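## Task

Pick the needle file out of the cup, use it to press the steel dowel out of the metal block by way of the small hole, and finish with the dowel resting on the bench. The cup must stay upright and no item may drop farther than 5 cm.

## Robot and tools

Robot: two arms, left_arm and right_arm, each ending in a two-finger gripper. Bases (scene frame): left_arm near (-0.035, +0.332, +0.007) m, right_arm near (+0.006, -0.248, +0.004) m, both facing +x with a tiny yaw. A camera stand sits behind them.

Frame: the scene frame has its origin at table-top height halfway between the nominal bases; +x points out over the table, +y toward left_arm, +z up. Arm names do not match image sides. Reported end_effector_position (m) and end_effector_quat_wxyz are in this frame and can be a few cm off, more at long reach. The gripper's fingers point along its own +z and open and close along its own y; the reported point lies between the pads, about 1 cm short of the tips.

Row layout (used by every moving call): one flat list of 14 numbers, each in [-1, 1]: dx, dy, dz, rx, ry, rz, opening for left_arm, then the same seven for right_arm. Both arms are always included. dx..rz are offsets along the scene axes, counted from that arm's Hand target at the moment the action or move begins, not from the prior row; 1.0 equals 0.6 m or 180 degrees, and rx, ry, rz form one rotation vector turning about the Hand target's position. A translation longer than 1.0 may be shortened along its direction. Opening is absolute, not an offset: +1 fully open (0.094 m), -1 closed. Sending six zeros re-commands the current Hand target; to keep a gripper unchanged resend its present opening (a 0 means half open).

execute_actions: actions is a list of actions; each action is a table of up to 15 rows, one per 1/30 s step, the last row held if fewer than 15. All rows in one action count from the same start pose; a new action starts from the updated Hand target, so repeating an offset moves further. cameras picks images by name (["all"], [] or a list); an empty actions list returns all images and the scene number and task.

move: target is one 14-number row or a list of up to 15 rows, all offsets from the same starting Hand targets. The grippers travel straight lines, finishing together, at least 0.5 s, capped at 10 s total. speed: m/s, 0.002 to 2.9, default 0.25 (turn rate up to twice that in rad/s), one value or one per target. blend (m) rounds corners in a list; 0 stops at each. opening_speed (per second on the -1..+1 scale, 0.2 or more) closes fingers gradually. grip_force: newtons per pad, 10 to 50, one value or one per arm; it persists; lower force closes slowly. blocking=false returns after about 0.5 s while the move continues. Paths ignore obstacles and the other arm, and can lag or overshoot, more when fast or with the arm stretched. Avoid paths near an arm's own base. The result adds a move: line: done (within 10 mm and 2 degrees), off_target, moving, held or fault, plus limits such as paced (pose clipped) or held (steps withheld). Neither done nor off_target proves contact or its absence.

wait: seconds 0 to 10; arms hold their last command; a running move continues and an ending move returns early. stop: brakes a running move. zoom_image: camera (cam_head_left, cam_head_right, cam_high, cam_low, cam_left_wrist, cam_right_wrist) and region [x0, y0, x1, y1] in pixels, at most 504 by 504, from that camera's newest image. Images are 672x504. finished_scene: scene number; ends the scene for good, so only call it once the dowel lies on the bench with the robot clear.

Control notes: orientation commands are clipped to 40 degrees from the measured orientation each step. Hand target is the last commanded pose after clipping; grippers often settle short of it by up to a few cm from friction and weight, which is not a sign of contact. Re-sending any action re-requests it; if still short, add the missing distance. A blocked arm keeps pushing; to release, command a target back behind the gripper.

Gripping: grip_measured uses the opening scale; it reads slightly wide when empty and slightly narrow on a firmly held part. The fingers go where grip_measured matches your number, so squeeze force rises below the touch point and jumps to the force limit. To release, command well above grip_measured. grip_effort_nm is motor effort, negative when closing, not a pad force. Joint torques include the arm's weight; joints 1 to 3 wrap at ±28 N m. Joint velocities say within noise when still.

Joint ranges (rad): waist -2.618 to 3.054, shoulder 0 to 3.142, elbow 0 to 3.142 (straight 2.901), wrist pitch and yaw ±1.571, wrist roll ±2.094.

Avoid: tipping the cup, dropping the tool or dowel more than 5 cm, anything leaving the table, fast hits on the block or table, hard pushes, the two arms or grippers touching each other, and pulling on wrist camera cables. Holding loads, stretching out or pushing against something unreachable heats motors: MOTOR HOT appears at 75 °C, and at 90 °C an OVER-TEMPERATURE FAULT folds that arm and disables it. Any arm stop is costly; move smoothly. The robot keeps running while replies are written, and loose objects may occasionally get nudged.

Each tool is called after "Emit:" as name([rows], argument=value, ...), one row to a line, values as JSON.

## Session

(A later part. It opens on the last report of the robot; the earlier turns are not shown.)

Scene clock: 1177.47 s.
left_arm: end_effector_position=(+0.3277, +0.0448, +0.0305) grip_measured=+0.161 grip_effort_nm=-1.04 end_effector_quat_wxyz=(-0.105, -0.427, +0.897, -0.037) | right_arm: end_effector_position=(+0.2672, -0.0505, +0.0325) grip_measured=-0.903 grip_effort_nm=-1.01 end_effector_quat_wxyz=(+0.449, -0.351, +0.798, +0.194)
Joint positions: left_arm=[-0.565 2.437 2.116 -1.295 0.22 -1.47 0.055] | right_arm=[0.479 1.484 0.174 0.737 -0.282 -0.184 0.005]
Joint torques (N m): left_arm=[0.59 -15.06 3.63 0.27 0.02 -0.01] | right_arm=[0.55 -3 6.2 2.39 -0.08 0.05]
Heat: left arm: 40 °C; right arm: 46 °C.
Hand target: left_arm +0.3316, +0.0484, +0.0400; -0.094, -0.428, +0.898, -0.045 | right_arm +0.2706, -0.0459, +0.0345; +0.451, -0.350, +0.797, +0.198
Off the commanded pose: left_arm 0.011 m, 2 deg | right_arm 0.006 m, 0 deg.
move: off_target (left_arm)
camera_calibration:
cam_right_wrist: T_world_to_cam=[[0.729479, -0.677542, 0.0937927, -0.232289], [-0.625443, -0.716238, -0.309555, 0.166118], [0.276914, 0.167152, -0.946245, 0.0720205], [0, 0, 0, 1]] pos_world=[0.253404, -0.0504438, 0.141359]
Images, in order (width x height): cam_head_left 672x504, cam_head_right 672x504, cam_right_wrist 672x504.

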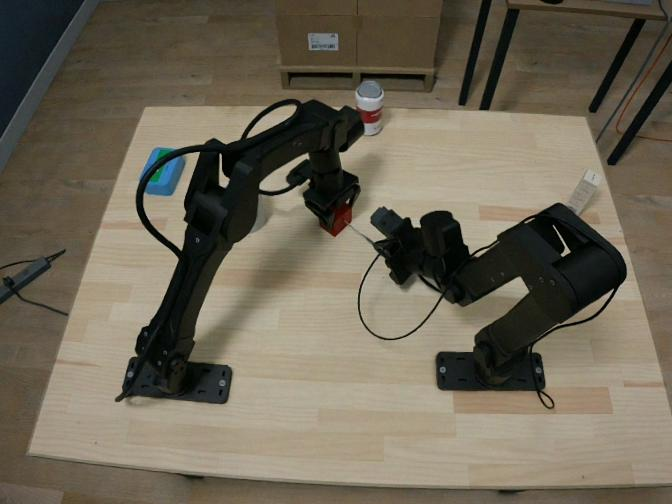

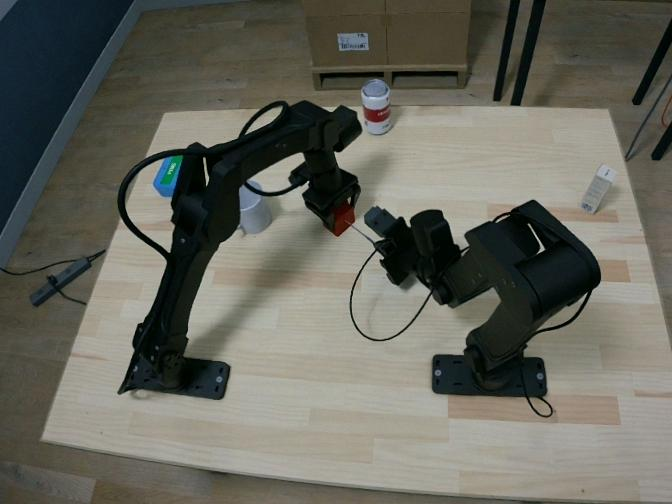

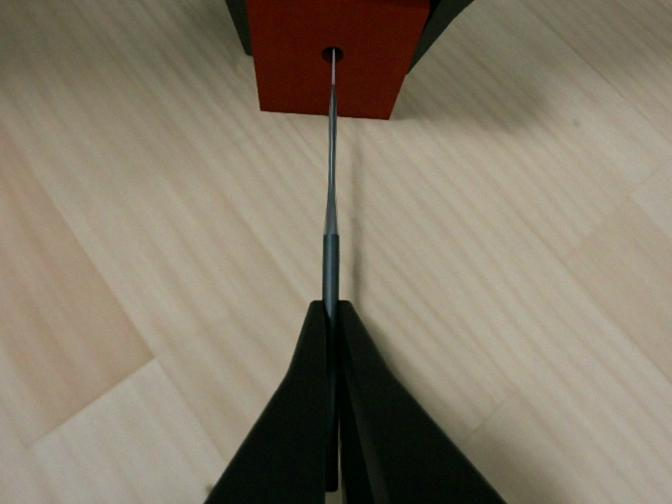

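Emit:
move(target=[0,0,0,0,0,0,0.1,0.0114,0.0121,-0.0008,0,0,0,-1], speed=0.03, cameras=["cam_right_wrist","cam_left_wrist"])

Scene clock: 1187.47 s.
left_arm: end_effector_position=(+0.3281, +0.0452, +0.0305) grip_measured=+0.161 grip_effort_nm=-1.04 end_effector_quat_wxyz=(-0.105, -0.427, +0.897, -0.037) | right_arm: end_effector_position=(+0.2720, -0.0445, +0.0302) grip_measured=-0.903 grip_effort_nm=-1.01 end_effector_quat_wxyz=(+0.445, -0.351, +0.800, +0.195)
Joint positions: left_arm=[-0.563 2.437 2.116 -1.295 0.219 -1.469 0.055] | right_arm=[0.495 1.525 0.204 0.742 -0.27 -0.175 0.005]
Joint torques (N m): left_arm=[0.55 -15.41 3.81 0.27 -0.04 -0.02] | right_arm=[0.81 -3.33 6.54 2.45 -0.03 0.11]
Motor temperatures (°C): left_arm=[22 41 31 25 24 22 25] | right_arm=[23 24 35 47 23 25 29]
Heat: left arm: 41 °C; right arm: 47 °C.
Hand target: left_arm +0.3316, +0.0485, +0.0400; -0.094, -0.428, +0.898, -0.045 | right_arm +0.2775, -0.0386, +0.0341; +0.451, -0.350, +0.797, +0.198
Off the commanded pose: left_arm 0.011 m, 2 deg | right_arm 0.009 m, 1 deg.
move: off_target (left_arm)
camera_calibration:
cam_left_wrist: T_world_to_cam=[[0.815796, -0.57831, 0.0059047, -0.24244], [-0.352913, -0.489697, 0.797276, 0.137445], [-0.458181, -0.652498, -0.603586, 0.308303], [0, 0, 0, 1]] pos_world=[0.387547, 0.128268, 0.0779375]
cam_right_wrist: T_world_to_cam=[[0.730739, -0.676647, 0.0903864, -0.231707], [-0.627372, -0.717844, -0.301835, 0.172919], [0.269119, 0.163857, -0.949066, 0.0695556], [0, 0, 0, 1]] pos_world=[0.259083, -0.0440522, 0.139149]
Images, in order (width x height): cam_left_wrist 672x504, cam_right_wrist 672x504.

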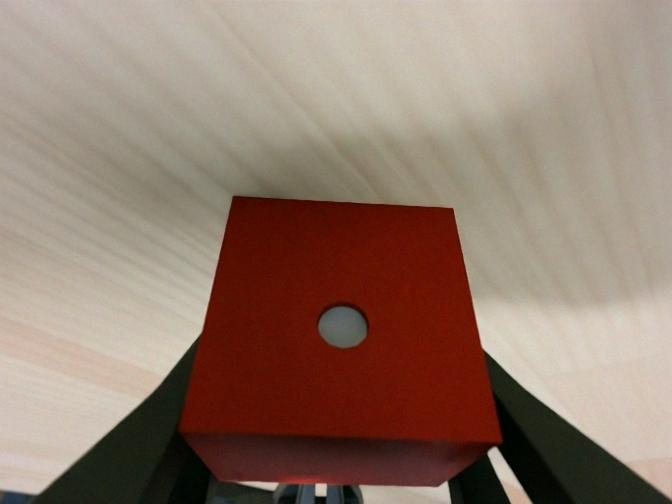

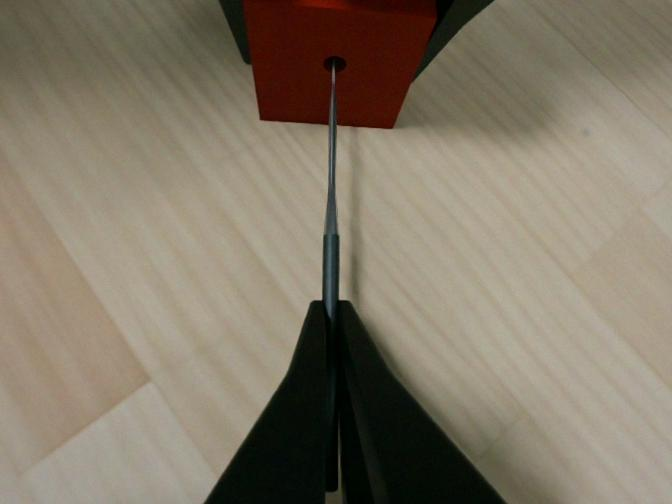

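Emit:
move(target=[0,0,0,0,0,0,0.1,0.0114,0.0121,0.001,0,0,0,-1], speed=0.03, cameras=["cam_right_wrist","cam_left_wrist"])

Scene clock: 1193.23 s.
left_arm: end_effector_position=(+0.3316, +0.0498, +0.0302) grip_measured=+0.161 grip_effort_nm=-1.04 end_effector_quat_wxyz=(-0.103, -0.432, +0.895, -0.037) | right_arm: end_effector_position=(+0.2767, -0.0394, +0.0291) grip_measured=-0.903 grip_effort_nm=-1.01 end_effector_quat_wxyz=(+0.443, -0.351, +0.802, +0.194)
Joint positions: left_arm=[-0.553 2.437 2.116 -1.294 0.214 -1.469 0.055] | right_arm=[0.507 1.555 0.23 0.742 -0.259 -0.167 0.005]
Joint torques (N m): left_arm=[-0.28 -15.21 3.69 0.31 0 0.01] | right_arm=[0.8 -3.32 7.21 2.44 -0.04 0.15]
Heat: left arm: 41 °C; right arm: 46 °C.
Hand target: left_arm +0.3316, +0.0485, +0.0400; -0.094, -0.428, +0.898, -0.045 | right_arm +0.2844, -0.0314, +0.0347; +0.451, -0.351, +0.797, +0.198
Off the commanded pose: left_arm 0.010 m, 1 deg | right_arm 0.012 m, 1 deg.
move: off_target (right_arm)
camera_calibration:
cam_left_wrist: T_world_to_cam=[[0.821568, -0.570078, 0.00610409, -0.244973], [-0.350678, -0.496879, 0.793811, 0.140826], [-0.449502, -0.65431, -0.608134, 0.310163], [0, 0, 0, 1]] pos_world=[0.390065, 0.133262, 0.078327]
cam_right_wrist: T_world_to_cam=[[0.730402, -0.677207, 0.0888973, -0.231487], [-0.629463, -0.717928, -0.297246, 0.17966], [0.265119, 0.161152, -0.950653, 0.0674915], [0, 0, 0, 1]] pos_world=[0.264275, -0.0386585, 0.138143]
Images, in order (width x height): cam_left_wrist 672x504, cam_right_wrist 672x504.

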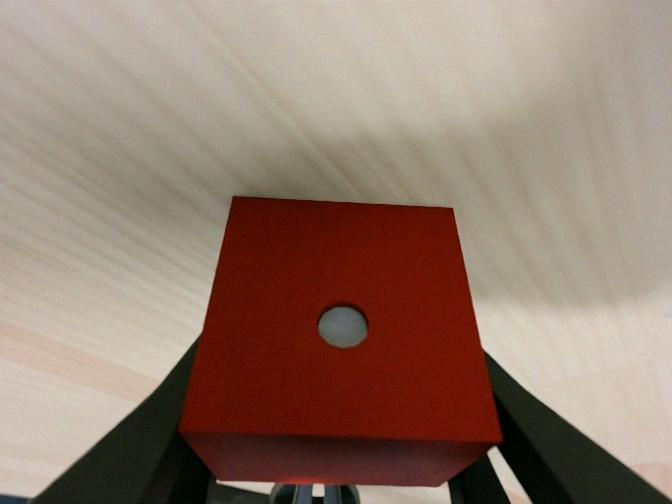

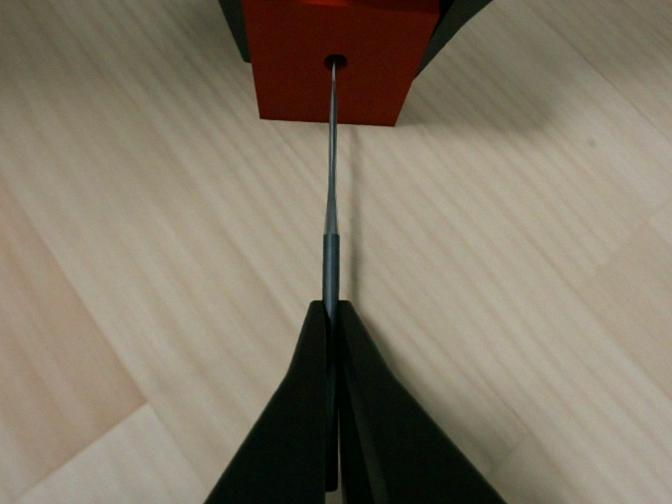

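Emit:
move(target=[-0.021,-0.0238,-0.01,0,0,0,0.1,0.006,0.0063,0.001,0,0,0,-1], speed=0.03, cameras=["cam_right_wrist","cam_left_wrist"])

Scene clock: 1212.13 s.
left_arm: end_effector_position=(+0.3314, +0.0500, +0.0303) grip_measured=+0.160 grip_effort_nm=-1.04 end_effector_quat_wxyz=(-0.087, -0.441, +0.893, -0.035) | right_arm: end_effector_position=(+0.2771, -0.0380, +0.0255) grip_measured=-0.903 grip_effort_nm=-1.01 end_effector_quat_wxyz=(+0.436, -0.351, +0.806, +0.192)
Joint positions: left_arm=[-0.564 2.415 2.08 -1.264 0.185 -1.5 0.054] | right_arm=[0.514 1.568 0.243 0.726 -0.252 -0.164 0.005]
Joint torques (N m): left_arm=[-2.97 -14.13 2.91 0.41 0.29 -0.15] | right_arm=[0.85 -3.52 7.68 2.54 -0.06 0.1]
Heat: left arm: 41 °C; right arm: 46 °C.
Hand target: left_arm +0.3192, +0.0342, +0.0342; -0.094, -0.428, +0.898, -0.045 | right_arm +0.2879, -0.0276, +0.0353; +0.451, -0.351, +0.797, +0.198
Off the commanded pose: left_arm 0.020 m, 2 deg | right_arm 0.018 m, 2 deg.
move: off_target (left_arm, right_arm)
camera_calibration:
cam_left_wrist: T_world_to_cam=[[0.83151, -0.555259, 0.0167108, -0.248935], [-0.36136, -0.517805, 0.775433, 0.146017], [-0.421914, -0.650819, -0.631208, 0.301561], [0, 0, 0, 1]] pos_world=[0.38699, 0.133647, 0.0812812]
cam_right_wrist: T_world_to_cam=[[0.730657, -0.677472, 0.0846865, -0.230527], [-0.634838, -0.719786, -0.280869, 0.18088], [0.251237, 0.151457, -0.956002, 0.0673576], [0, 0, 0, 1]] pos_world=[0.266343, -0.036182, 0.13472]
Images, in order (width x height): cam_left_wrist 672x504, cam_right_wrist 672x504.

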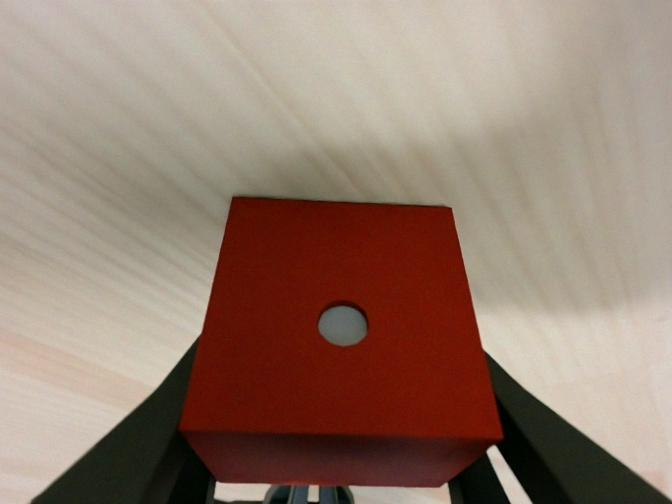

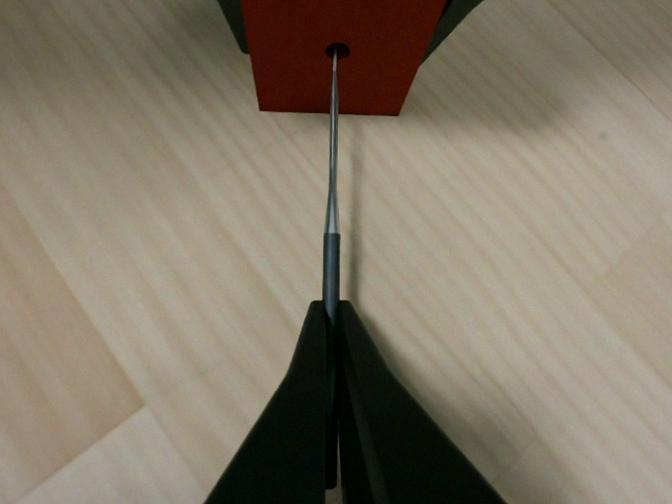

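Emit:
zoom_image(camera="cam_right_wrist", region=[260, 0, 420, 130])

Emit:
zoom_image(camera="cam_left_wrist", region=[290, 280, 390, 370])

Scaled by 3.150 from the camera's 672x504 image, which has a finer 960x720 frame.

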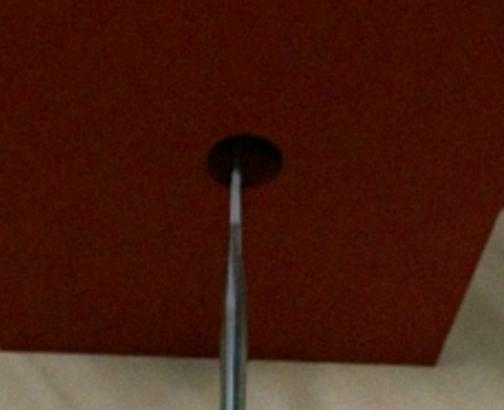

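Scaled by 5.040 from the camera's 672x504 image, which has a finer 960x720 frame.

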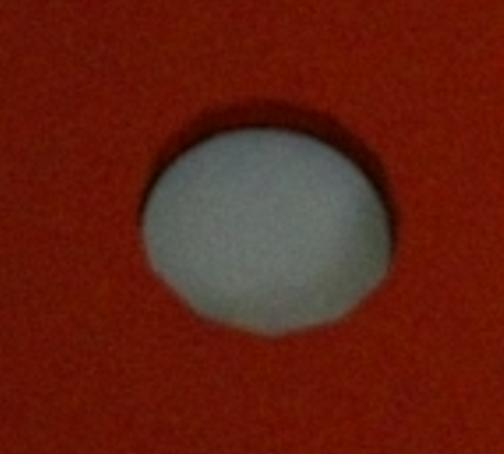

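Emit:
move(target=[-0.0105,-0.013,0,0,0,0,0.1,0.0114,0.0121,0.012,0,0,0,-1], speed=0.03, cameras=["cam_right_wrist","cam_left_wrist"])

Emit:
zoom_image(camera="cam_right_wrist", region=[260, 0, 420, 130])

Emit:
zoom_image(camera="cam_left_wrist", region=[290, 280, 390, 370])

Scene clock: 1224.73 s.
left_arm: end_effector_position=(+0.3305, +0.0492, +0.0307) grip_measured=+0.160 grip_effort_nm=-1.04 end_effector_quat_wxyz=(-0.075, -0.444, +0.893, -0.029) | right_arm: end_effector_position=(+0.2771, -0.0368, +0.0194) grip_measured=-0.903 grip_effort_nm=-1.01 end_effector_quat_wxyz=(+0.414, -0.351, +0.819, +0.187)
Joint positions: left_arm=[-0.576 2.409 2.074 -1.259 0.159 -1.519 0.054] | right_arm=[0.525 1.568 0.278 0.641 -0.236 -0.156 0.005]
Joint torques (N m): left_arm=[-3.55 -13.75 3 0.44 0.56 -0.15] | right_arm=[0.99 -5.22 8.29 2.78 -0.08 0.11]
Heat: left arm: 41 °C; right arm: 45 °C.
Hand target: left_arm +0.3128, +0.0265, +0.0342; -0.094, -0.428, +0.898, -0.045 | right_arm +0.2948, -0.0203, +0.0426; +0.451, -0.351, +0.797, +0.198
Off the commanded pose: left_arm 0.029 m, 3 deg | right_arm 0.033 m, 5 deg.
move: off_target (left_arm, right_arm)
camera_calibration:
cam_left_wrist: T_world_to_cam=[[0.834492, -0.55071, 0.0184666, -0.250007], [-0.370574, -0.536098, 0.758468, 0.149361], [-0.407796, -0.639779, -0.651448, 0.296266], [0, 0, 0, 1]] pos_world=[0.384795, 0.131935, 0.0843329]
cam_right_wrist: T_world_to_cam=[[0.730353, -0.679177, 0.0728257, -0.228911], [-0.649819, -0.723699, -0.232368, 0.183096], [0.210523, 0.122387, -0.969898, 0.0718026], [0, 0, 0, 1]] pos_world=[0.271049, -0.0317527, 0.128857]
Images, in order (width x height): cam_left_wrist 672x504, cam_right_wrist 672x504.

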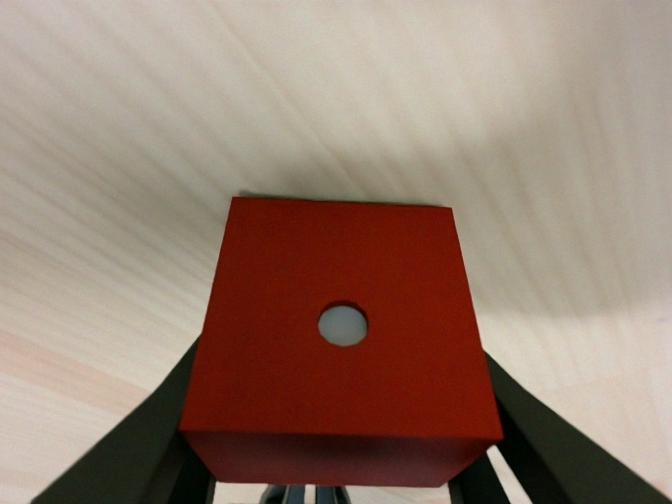

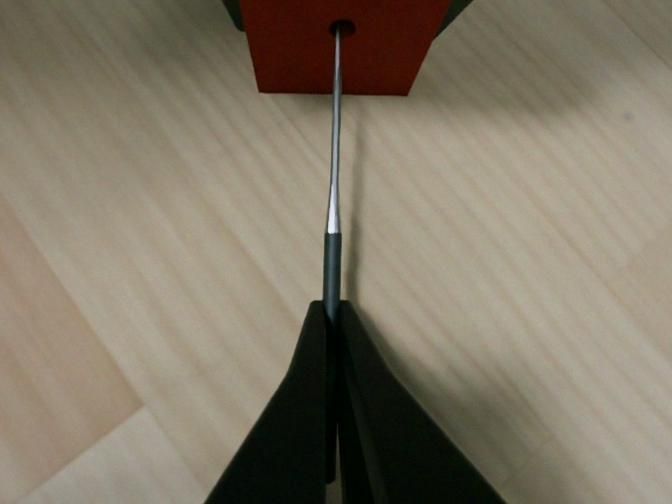

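Scaled by 3.150 from the camera's 672x504 image, which has a finer 960x720 frame.

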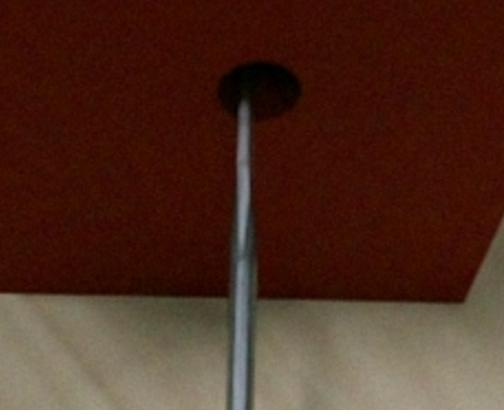

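Scaled by 5.040 from the camera's 672x504 image, which has a finer 960x720 frame.

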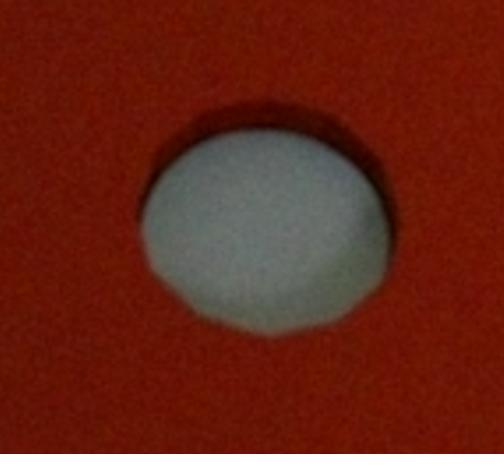

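Emit:
move(target=[-0.0105,-0.013,0,0,0,0,0.1,0.0114,0.0121,0.022,0.0203,-0.019,0,-1], speed=0.03, cameras=["cam_right_wrist","cam_left_wrist"])

Emit:
zoom_image(camera="cam_left_wrist", region=[290, 280, 390, 370])

Scene clock: 1262.43 s.
left_arm: end_effector_position=(+0.3300, +0.0484, +0.0309) grip_measured=+0.160 grip_effort_nm=-1.04 end_effector_quat_wxyz=(-0.065, -0.448, +0.891, -0.023) | right_arm: end_effector_position=(+0.2777, -0.0359, +0.0209) grip_measured=-0.903 grip_effort_nm=-1.01 end_effector_quat_wxyz=(+0.415, -0.345, +0.820, +0.192)
Joint positions: left_arm=[-0.588 2.407 2.074 -1.259 0.136 -1.54 0.054] | right_arm=[0.525 1.568 0.278 0.648 -0.239 -0.141 0.005]
Joint torques (N m): left_arm=[-4.72 -14.12 2.56 0.46 0.78 -0.1] | right_arm=[1.16 -4.05 7.51 3.93 -0.18 0.14]
Motor temperatures (°C): left_arm=[23 42 31 24 24 22 25] | right_arm=[23 25 41 49 23 25 29]
Heat: left arm: 42 °C; right arm: 49 °C.
Hand target: left_arm +0.3064, +0.0186, +0.0341; -0.094, -0.428, +0.898, -0.045 | right_arm +0.3017, -0.0130, +0.0558; +0.485, -0.342, +0.776, +0.212
Off the commanded pose: left_arm 0.038 m, 5 deg | right_arm 0.048 m, 10 deg.
move: off_target (left_arm, right_arm)
camera_calibration:
cam_left_wrist: T_world_to_cam=[[0.839082, -0.543699, 0.0182621, -0.251773], [-0.37538, -0.554367, 0.74281, 0.151571], [-0.393741, -0.630134, -0.669253, 0.291188], [0, 0, 0, 1]] pos_world=[0.382807, 0.130625, 0.0868878]
cam_right_wrist: T_world_to_cam=[[0.725956, -0.685029, 0.0610179, -0.227601], [-0.655582, -0.716095, -0.239625, 0.186475], [0.207845, 0.133955, -0.968946, 0.0742146], [0, 0, 0, 1]] pos_world=[0.272053, -0.0323212, 0.130482]
Images, in order (width x height): cam_left_wrist 672x504, cam_right_wrist 672x504.

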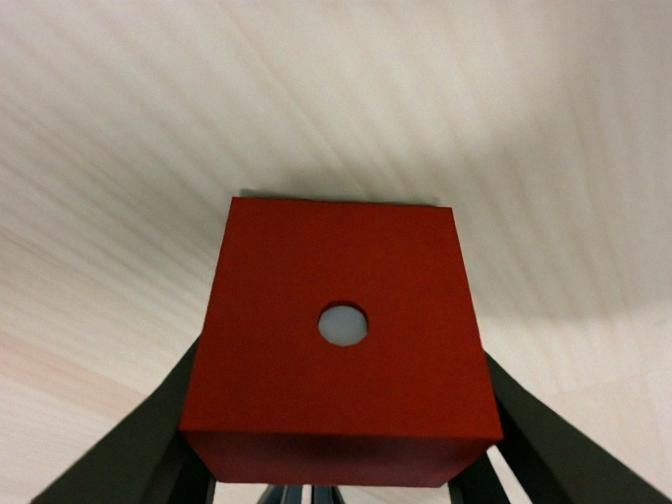

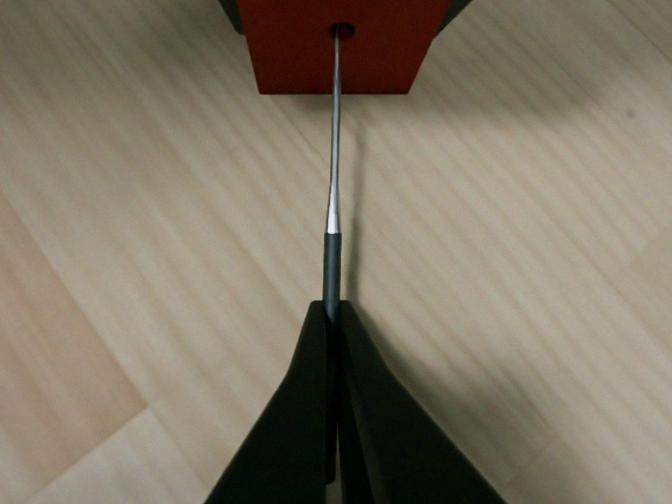

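Scaled by 5.040 from the camera's 672x504 image, which has a finer 960x720 frame.

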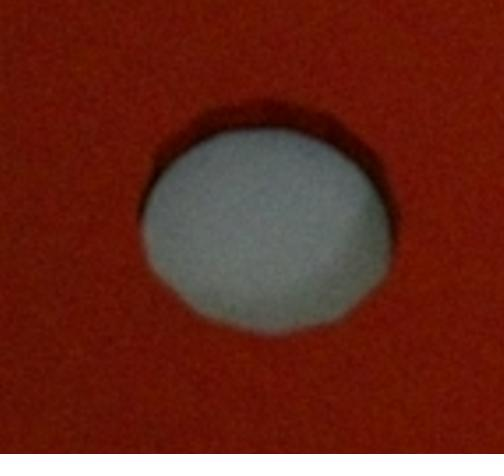

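Emit:
move(target=[0,0,-0.05,-0.0432,0.035,0,0.1,0.0114,0.0121,0.0133,0.0081,-0.0076,0,-1], speed=0.03, cameras=["cam_right_wrist","cam_left_wrist"])

Emit:
zoom_image(camera="cam_left_wrist", region=[290, 280, 390, 370])

Scene clock: 1324.47 s.
left_arm: end_effector_position=(+0.3308, +0.0503, +0.0289) grip_measured=+0.156 grip_effort_nm=-1.04 end_effector_quat_wxyz=(-0.112, -0.450, +0.884, -0.060) | right_arm: end_effector_position=(+0.2785, -0.0330, +0.0212) grip_measured=-0.904 grip_effort_nm=-1.01 end_effector_quat_wxyz=(+0.418, -0.341, +0.819, +0.196)
Joint positions: left_arm=[-0.538 2.389 2.019 -1.213 0.255 -1.499 0.054] | right_arm=[0.532 1.584 0.278 0.676 -0.237 -0.125 0.005]
Joint torques (N m): left_arm=[-2.91 -8.81 1.24 0.87 1.24 0.13] | right_arm=[1.14 -4.56 8.54 3.99 -0.21 0.11]
Motor temperatures (°C): left_arm=[23 47 30 25 25 22 25] | right_arm=[23 25 40 70 23 25 29]
Heat: left arm: 47 °C; right arm: 70 °C.
Hand target: left_arm +0.3065, +0.0186, +0.0041; -0.172, -0.423, +0.886, -0.082 | right_arm +0.3085, -0.0057, +0.0638; +0.499, -0.338, +0.768, +0.218
Off the commanded pose: left_arm 0.047 m, 8 deg | right_arm 0.059 m, 11 deg.
move: off_target (left_arm, right_arm)
camera_calibration:
cam_left_wrist: T_world_to_cam=[[0.846534, -0.531325, 0.0327725, -0.254947], [-0.328863, -0.473564, 0.817059, 0.132691], [-0.418604, -0.702446, -0.575621, 0.30052], [0, 0, 0, 1]] pos_world=[0.385257, 0.138477, 0.0729246]
cam_right_wrist: T_world_to_cam=[[0.723381, -0.688432, 0.0527404, -0.225335], [-0.65785, -0.710407, -0.25011, 0.190215], [0.209651, 0.14623, -0.96678, 0.0738003], [0, 0, 0, 1]] pos_world=[0.272663, -0.0307894, 0.130807]
Images, in order (width x height): cam_left_wrist 672x504, cam_right_wrist 672x504.

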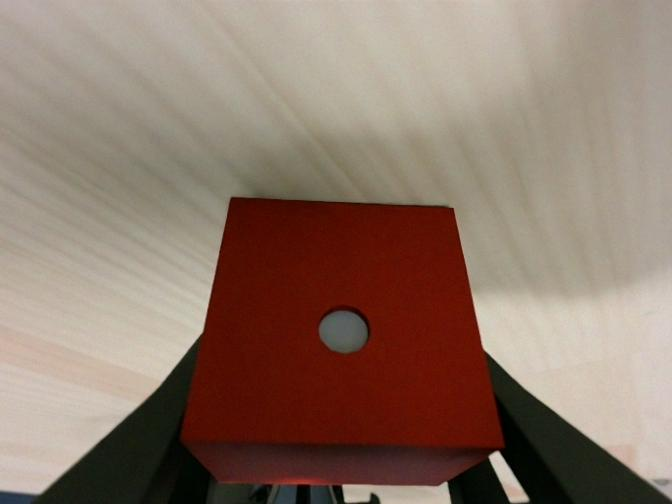

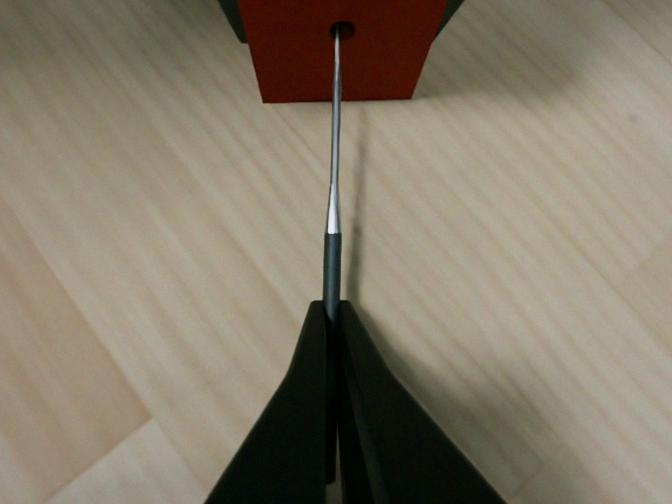

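Scaled by 5.040 from the camera's 672x504 image, which has a finer 960x720 frame.

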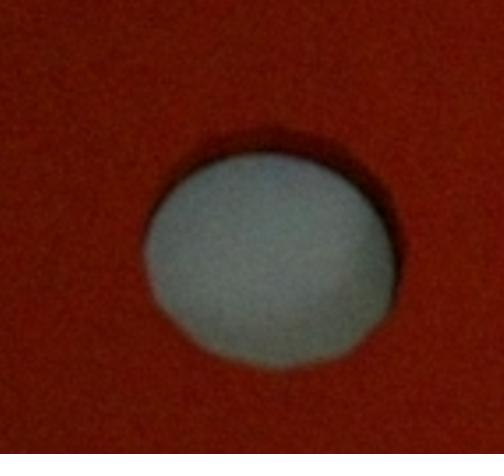

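Emit:
move(target=[0,0,0,0,0,0,0.1,-0.045,-0.0405,-0.055,-0.0406,0.0379,0,-1], speed=0.08)

Scene clock: 1332.00 s.
left_arm: end_effector_position=(+0.3303, +0.0496, +0.0292) grip_measured=+0.156 grip_effort_nm=-1.04 end_effector_quat_wxyz=(-0.114, -0.445, +0.886, -0.062) | right_arm: end_effector_position=(+0.2766, -0.0357, +0.0191) grip_measured=-0.904 grip_effort_nm=-1.01 end_effector_quat_wxyz=(+0.414, -0.351, +0.819, +0.186)
Joint positions: left_arm=[-0.538 2.389 2.019 -1.213 0.26 -1.487 0.054] | right_arm=[0.532 1.571 0.278 0.644 -0.229 -0.151 0.005]
Joint torques (N m): left_arm=[-3.21 -9.02 1.17 0.87 1.27 0.02] | right_arm=[0.62 -6.99 5.82 2.31 -0.09 -0.08]
Motor temperatures (°C): left_arm=[23 46 30 25 25 22 25] | right_arm=[23 25 41 68 23 25 29]
Heat: left arm: 46 °C; right arm: 68 °C.
Hand target: left_arm +0.3065, +0.0187, +0.0041; -0.172, -0.423, +0.886, -0.082 | right_arm +0.2815, -0.0300, +0.0308; +0.430, -0.355, +0.808, +0.189
Off the commanded pose: left_arm 0.046 m, 7 deg | right_arm 0.014 m, 2 deg.
move: off_target (left_arm, right_arm)

Emit:
move(target=[0,0,-0.05,0,0,0,0.1,-0.003,-0.003,0.03,0.0203,-0.019,0,-1], speed=0.05, cameras=["cam_right_wrist","cam_left_wrist"])

Scene clock: 1362.20 s.
left_arm: end_effector_position=(+0.3256, +0.0440, +0.0274) grip_measured=+0.151 grip_effort_nm=-1.04 end_effector_quat_wxyz=(-0.125, -0.440, +0.885, -0.083) | right_arm: end_effector_position=(+0.2706, -0.0401, +0.0231) grip_measured=-0.904 grip_effort_nm=-1.01 end_effector_quat_wxyz=(+0.422, -0.350, +0.815, +0.187)
Joint positions: left_arm=[-0.538 2.36 1.952 -1.151 0.302 -1.483 0.054] | right_arm=[0.53 1.528 0.239 0.66 -0.229 -0.152 0.005]
Joint torques (N m): left_arm=[-3.07 -4.34 0.13 1.27 0.85 0.01] | right_arm=[-0.49 -7.58 4.93 3.11 -0.31 0.04]
Motor temperatures (°C): left_arm=[23 42 30 25 26 22 25] | right_arm=[23 27 39 58 23 25 29]
Heat: left arm: 42 °C; right arm: 58 °C.
Hand target: left_arm +0.3065, +0.0186, -0.0260; -0.172, -0.423, +0.886, -0.082 | right_arm +0.2797, -0.0318, +0.0487; +0.465, -0.347, +0.789, +0.204
Off the commanded pose: left_arm 0.062 m, 6 deg | right_arm 0.029 m, 6 deg.
move: off_target (left_arm, right_arm)
camera_calibration:
cam_left_wrist: T_world_to_cam=[[0.83872, -0.541146, 0.0609067, -0.251652], [-0.334379, -0.423492, 0.84193, 0.128195], [-0.429814, -0.726509, -0.536139, 0.296635], [0, 0, 0, 1]] pos_world=[0.381429, 0.133617, 0.0664341]
cam_right_wrist: T_world_to_cam=[[0.726846, -0.682204, 0.0793245, -0.22603], [-0.648092, -0.719518, -0.249541, 0.177384], [0.227313, 0.129968, -0.96511, 0.0728227], [0, 0, 0, 1]] pos_world=[0.262696, -0.0360324, 0.132476]
Images, in order (width x height): cam_left_wrist 672x504, cam_right_wrist 672x504.

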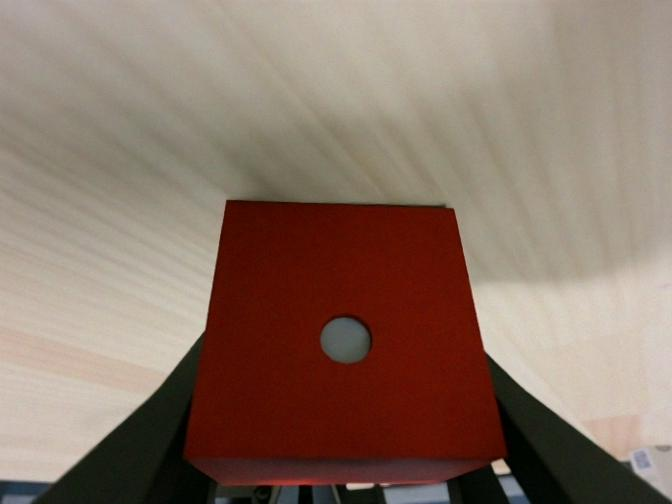

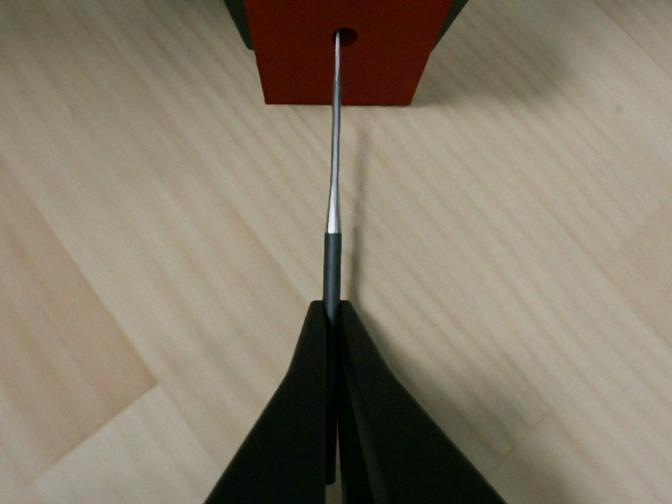

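Emit:
move([
  [0,0,0,0,0,0,0.1,0.0592,0.065,0.0438,0.0366,-0.0341,0,-1],
  [0,0,0,0,0,0,0.1,0.0206,0.0218,0.0,0.0081,-0.0076,0,-1],
], speed=0.1, cameras=["cam_right_wrist","cam_left_wrist"])

Scene clock: 1377.57 s.
left_arm: end_effector_position=(+0.3261, +0.0440, +0.0275) grip_measured=+0.151 grip_effort_nm=-1.04 end_effector_quat_wxyz=(-0.126, -0.444, +0.883, -0.084) | right_arm: end_effector_position=(+0.2725, -0.0354, +0.0150) grip_measured=-0.904 grip_effort_nm=-1.01 end_effector_quat_wxyz=(+0.419, -0.340, +0.820, +0.192)
Joint positions: left_arm=[-0.536 2.36 1.952 -1.15 0.304 -1.492 0.054] | right_arm=[0.547 1.602 0.245 0.727 -0.215 -0.118 0.005]
Joint torques (N m): left_arm=[-3.02 -4.71 0.42 1.34 0.86 0.1] | right_arm=[-0.4 -6.38 6.58 3.44 -0.31 -0.08]
Motor temperatures (°C): left_arm=[23 39 30 27 26 22 25] | right_arm=[23 26 38 58 23 25 29]
Heat: left arm: 39 °C; right arm: 58 °C.
Hand target: left_arm +0.3064, +0.0185, -0.0259; -0.172, -0.423, +0.886, -0.082 | right_arm +0.2920, -0.0188, +0.0487; +0.479, -0.344, +0.780, +0.209
Off the commanded pose: left_arm 0.062 m, 6 deg | right_arm 0.042 m, 8 deg.
move: off_target (left_arm, right_arm)
camera_calibration:
cam_left_wrist: T_world_to_cam=[[0.844157, -0.53274, 0.0598869, -0.254221], [-0.328349, -0.425491, 0.843294, 0.126316], [-0.423775, -0.731536, -0.534106, 0.295137], [0, 0, 0, 1]] pos_world=[0.38115, 0.134216, 0.0663376]
cam_right_wrist: T_world_to_cam=[[0.717986, -0.693494, 0.0596792, -0.221234], [-0.662323, -0.707042, -0.247832, 0.184304], [0.214066, 0.138413, -0.966963, 0.0678582], [0, 0, 0, 1]] pos_world=[0.266386, -0.0325061, 0.124496]
Images, in order (width x height): cam_left_wrist 672x504, cam_right_wrist 672x504.

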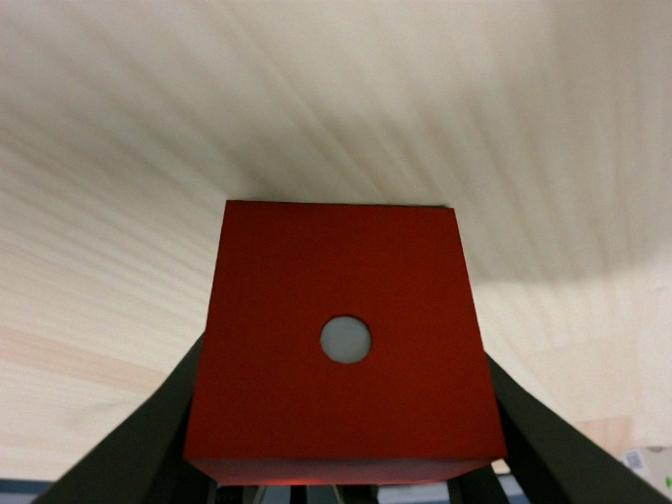

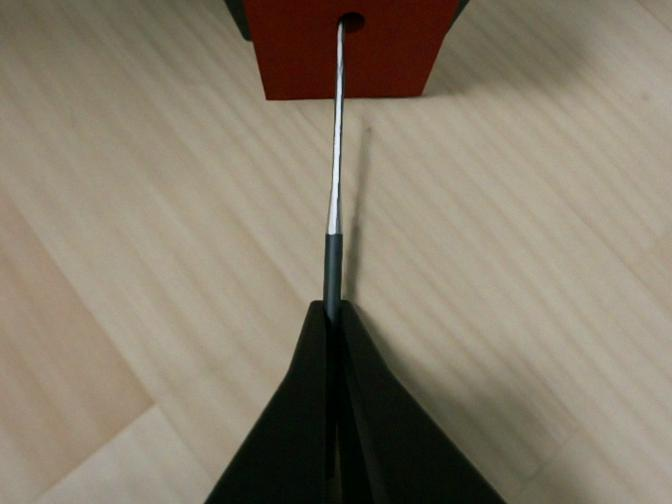

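Emit:
zoom_image(camera="cam_left_wrist", region=[290, 290, 400, 380])

Emit:
zoom_image(camera="cam_right_wrist", region=[260, 0, 420, 130])

Scaled by 4.582 from the camera's 672x504 image, which has a finer 960x720 frame.

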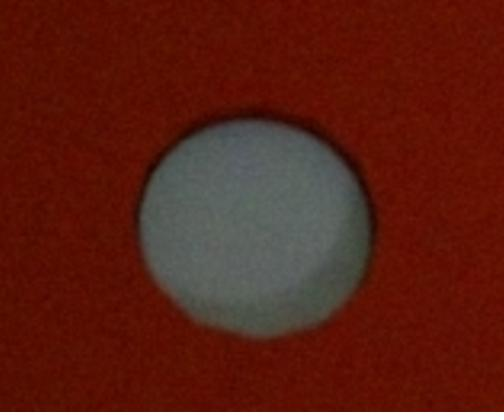

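Scaled by 3.150 from the camera's 672x504 image, which has a finer 960x720 frame.

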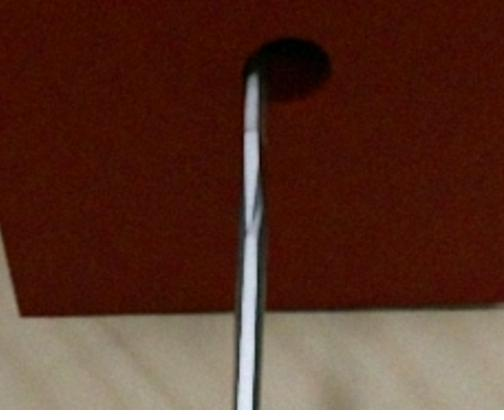

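Emit:
move(target=[0,0,0,0,0,0,0.1,-0.0717,-0.0687,-0.0245,-0.0123,0.0113,0.0133,-1], speed=0.06, cameras=["cam_right_wrist","cam_left_wrist","cam_head_left","cam_head_right"])

Emit:
zoom_image(camera="cam_head_left", region=[325, 200, 405, 260])

Emit:
zoom_image(camera="cam_head_right", region=[325, 200, 405, 260])

Emit:
zoom_image(camera="cam_right_wrist", region=[230, 0, 430, 110])

Emit:
zoom_image(camera="cam_left_wrist", region=[290, 290, 400, 380])

Scene clock: 1408.37 s.
left_arm: end_effector_position=(+0.3213, +0.0364, +0.0274) grip_measured=+0.151 grip_effort_nm=-1.04 end_effector_quat_wxyz=(-0.148, -0.441, +0.880, -0.099) | right_arm: end_effector_position=(+0.2515, -0.0584, +0.0329) grip_measured=-0.907 grip_effort_nm=-1.01 end_effector_quat_wxyz=(+0.453, -0.363, +0.787, +0.208)
Joint positions: left_arm=[-0.536 2.36 1.939 -1.135 0.357 -1.489 0.054] | right_arm=[0.441 1.428 0.106 0.756 -0.353 -0.217 0.004]
Joint torques (N m): left_arm=[-3.3 -4.57 0.64 1.29 0.37 0.01] | right_arm=[-0.58 -5.29 4 2.26 -0.21 -0.03]
Motor temperatures (°C): left_arm=[23 37 29 27 26 22 25] | right_arm=[23 26 38 60 23 25 29]
Heat: left arm: 37 °C; right arm: 60 °C.
Hand target: left_arm +0.3064, +0.0186, -0.0260; -0.172, -0.423, +0.886, -0.082 | right_arm +0.2489, -0.0600, +0.0340; +0.453, -0.365, +0.785, +0.210
Off the commanded pose: left_arm 0.058 m, 4 deg | right_arm 0.003 m, 0 deg.
move: off_target (left_arm)
camera_calibration:
cam_left_wrist: T_world_to_cam=[[0.843786, -0.532916, 0.0634383, -0.254212], [-0.308338, -0.384632, 0.87005, 0.113071], [-0.439263, -0.753697, -0.488865, 0.292075], [0, 0, 0, 1]] pos_world=[0.377663, 0.128153, 0.0605348]
cam_right_wrist: T_world_to_cam=[[0.753948, -0.650861, 0.0891132, -0.230672], [-0.594524, -0.733723, -0.328927, 0.142593], [0.27947, 0.195014, -0.940142, 0.0788594], [0, 0, 0, 1]] pos_world=[0.236651, -0.0608908, 0.141598]
Images, in order (width x height): cam_head_left 672x504, cam_head_right 672x504, cam_left_wrist 672x504, cam_right_wrist 672x504.

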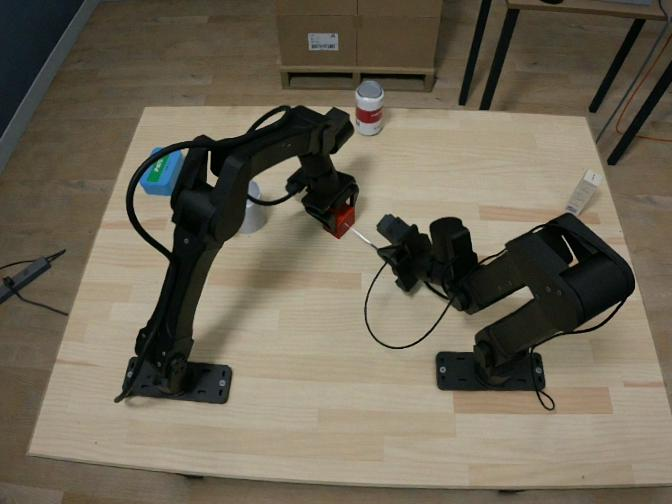

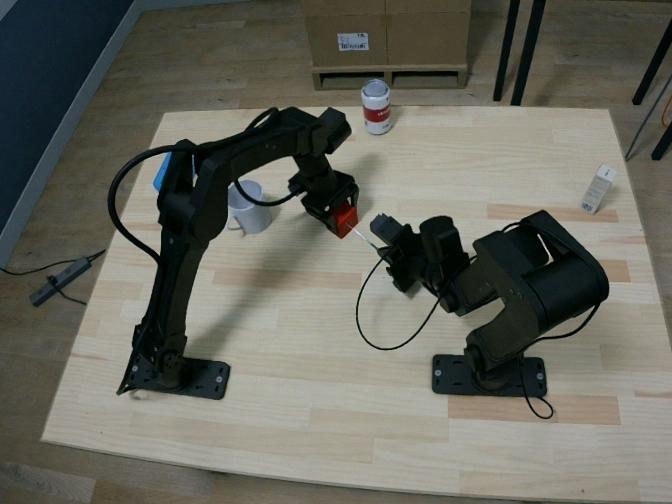

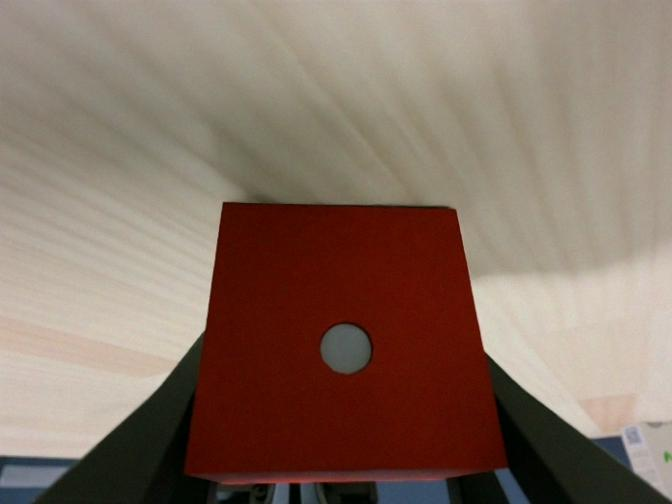

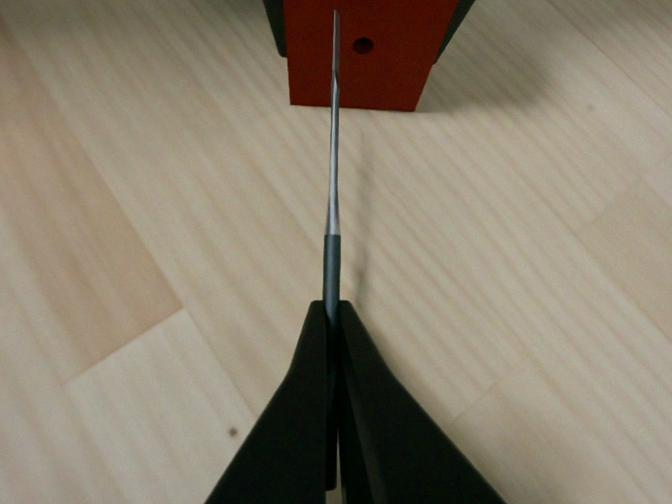

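Scaled by 6.300 from the camera's 672x504 image, which has a finer 960x720 frame.

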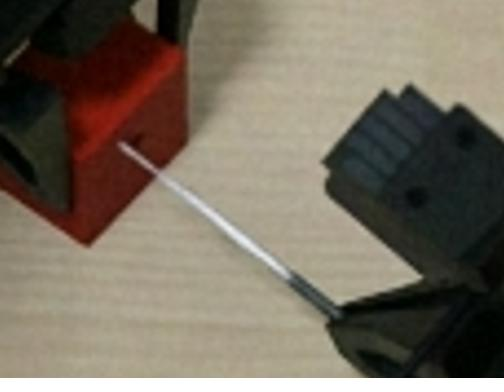

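Scaled by 6.300 from the camera's 672x504 image, which has a finer 960x720 frame.

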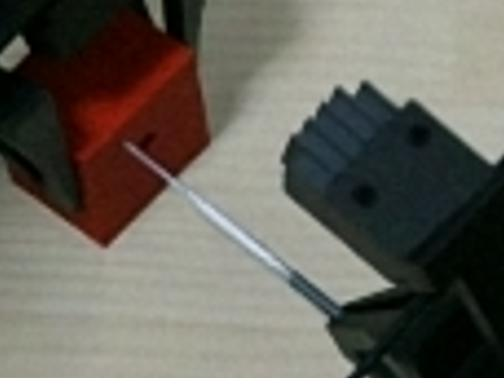

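Scaled by 2.520 from the camera's 672x504 image, which has a finer 960x720 frame.

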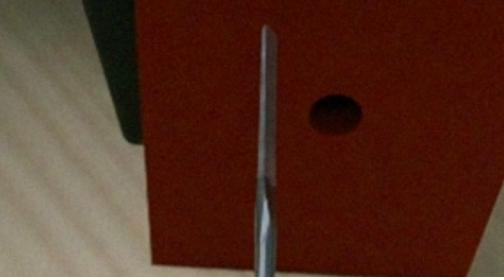

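Scaled by 4.582 from the camera's 672x504 image, which has a finer 960x720 frame.

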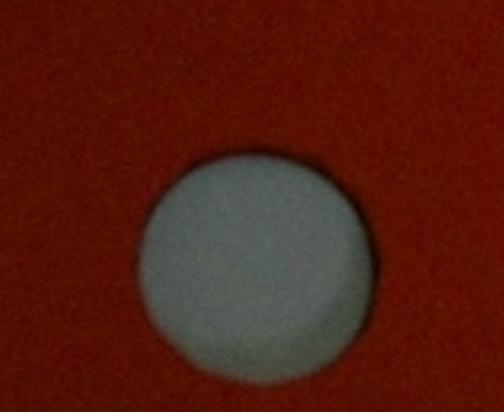

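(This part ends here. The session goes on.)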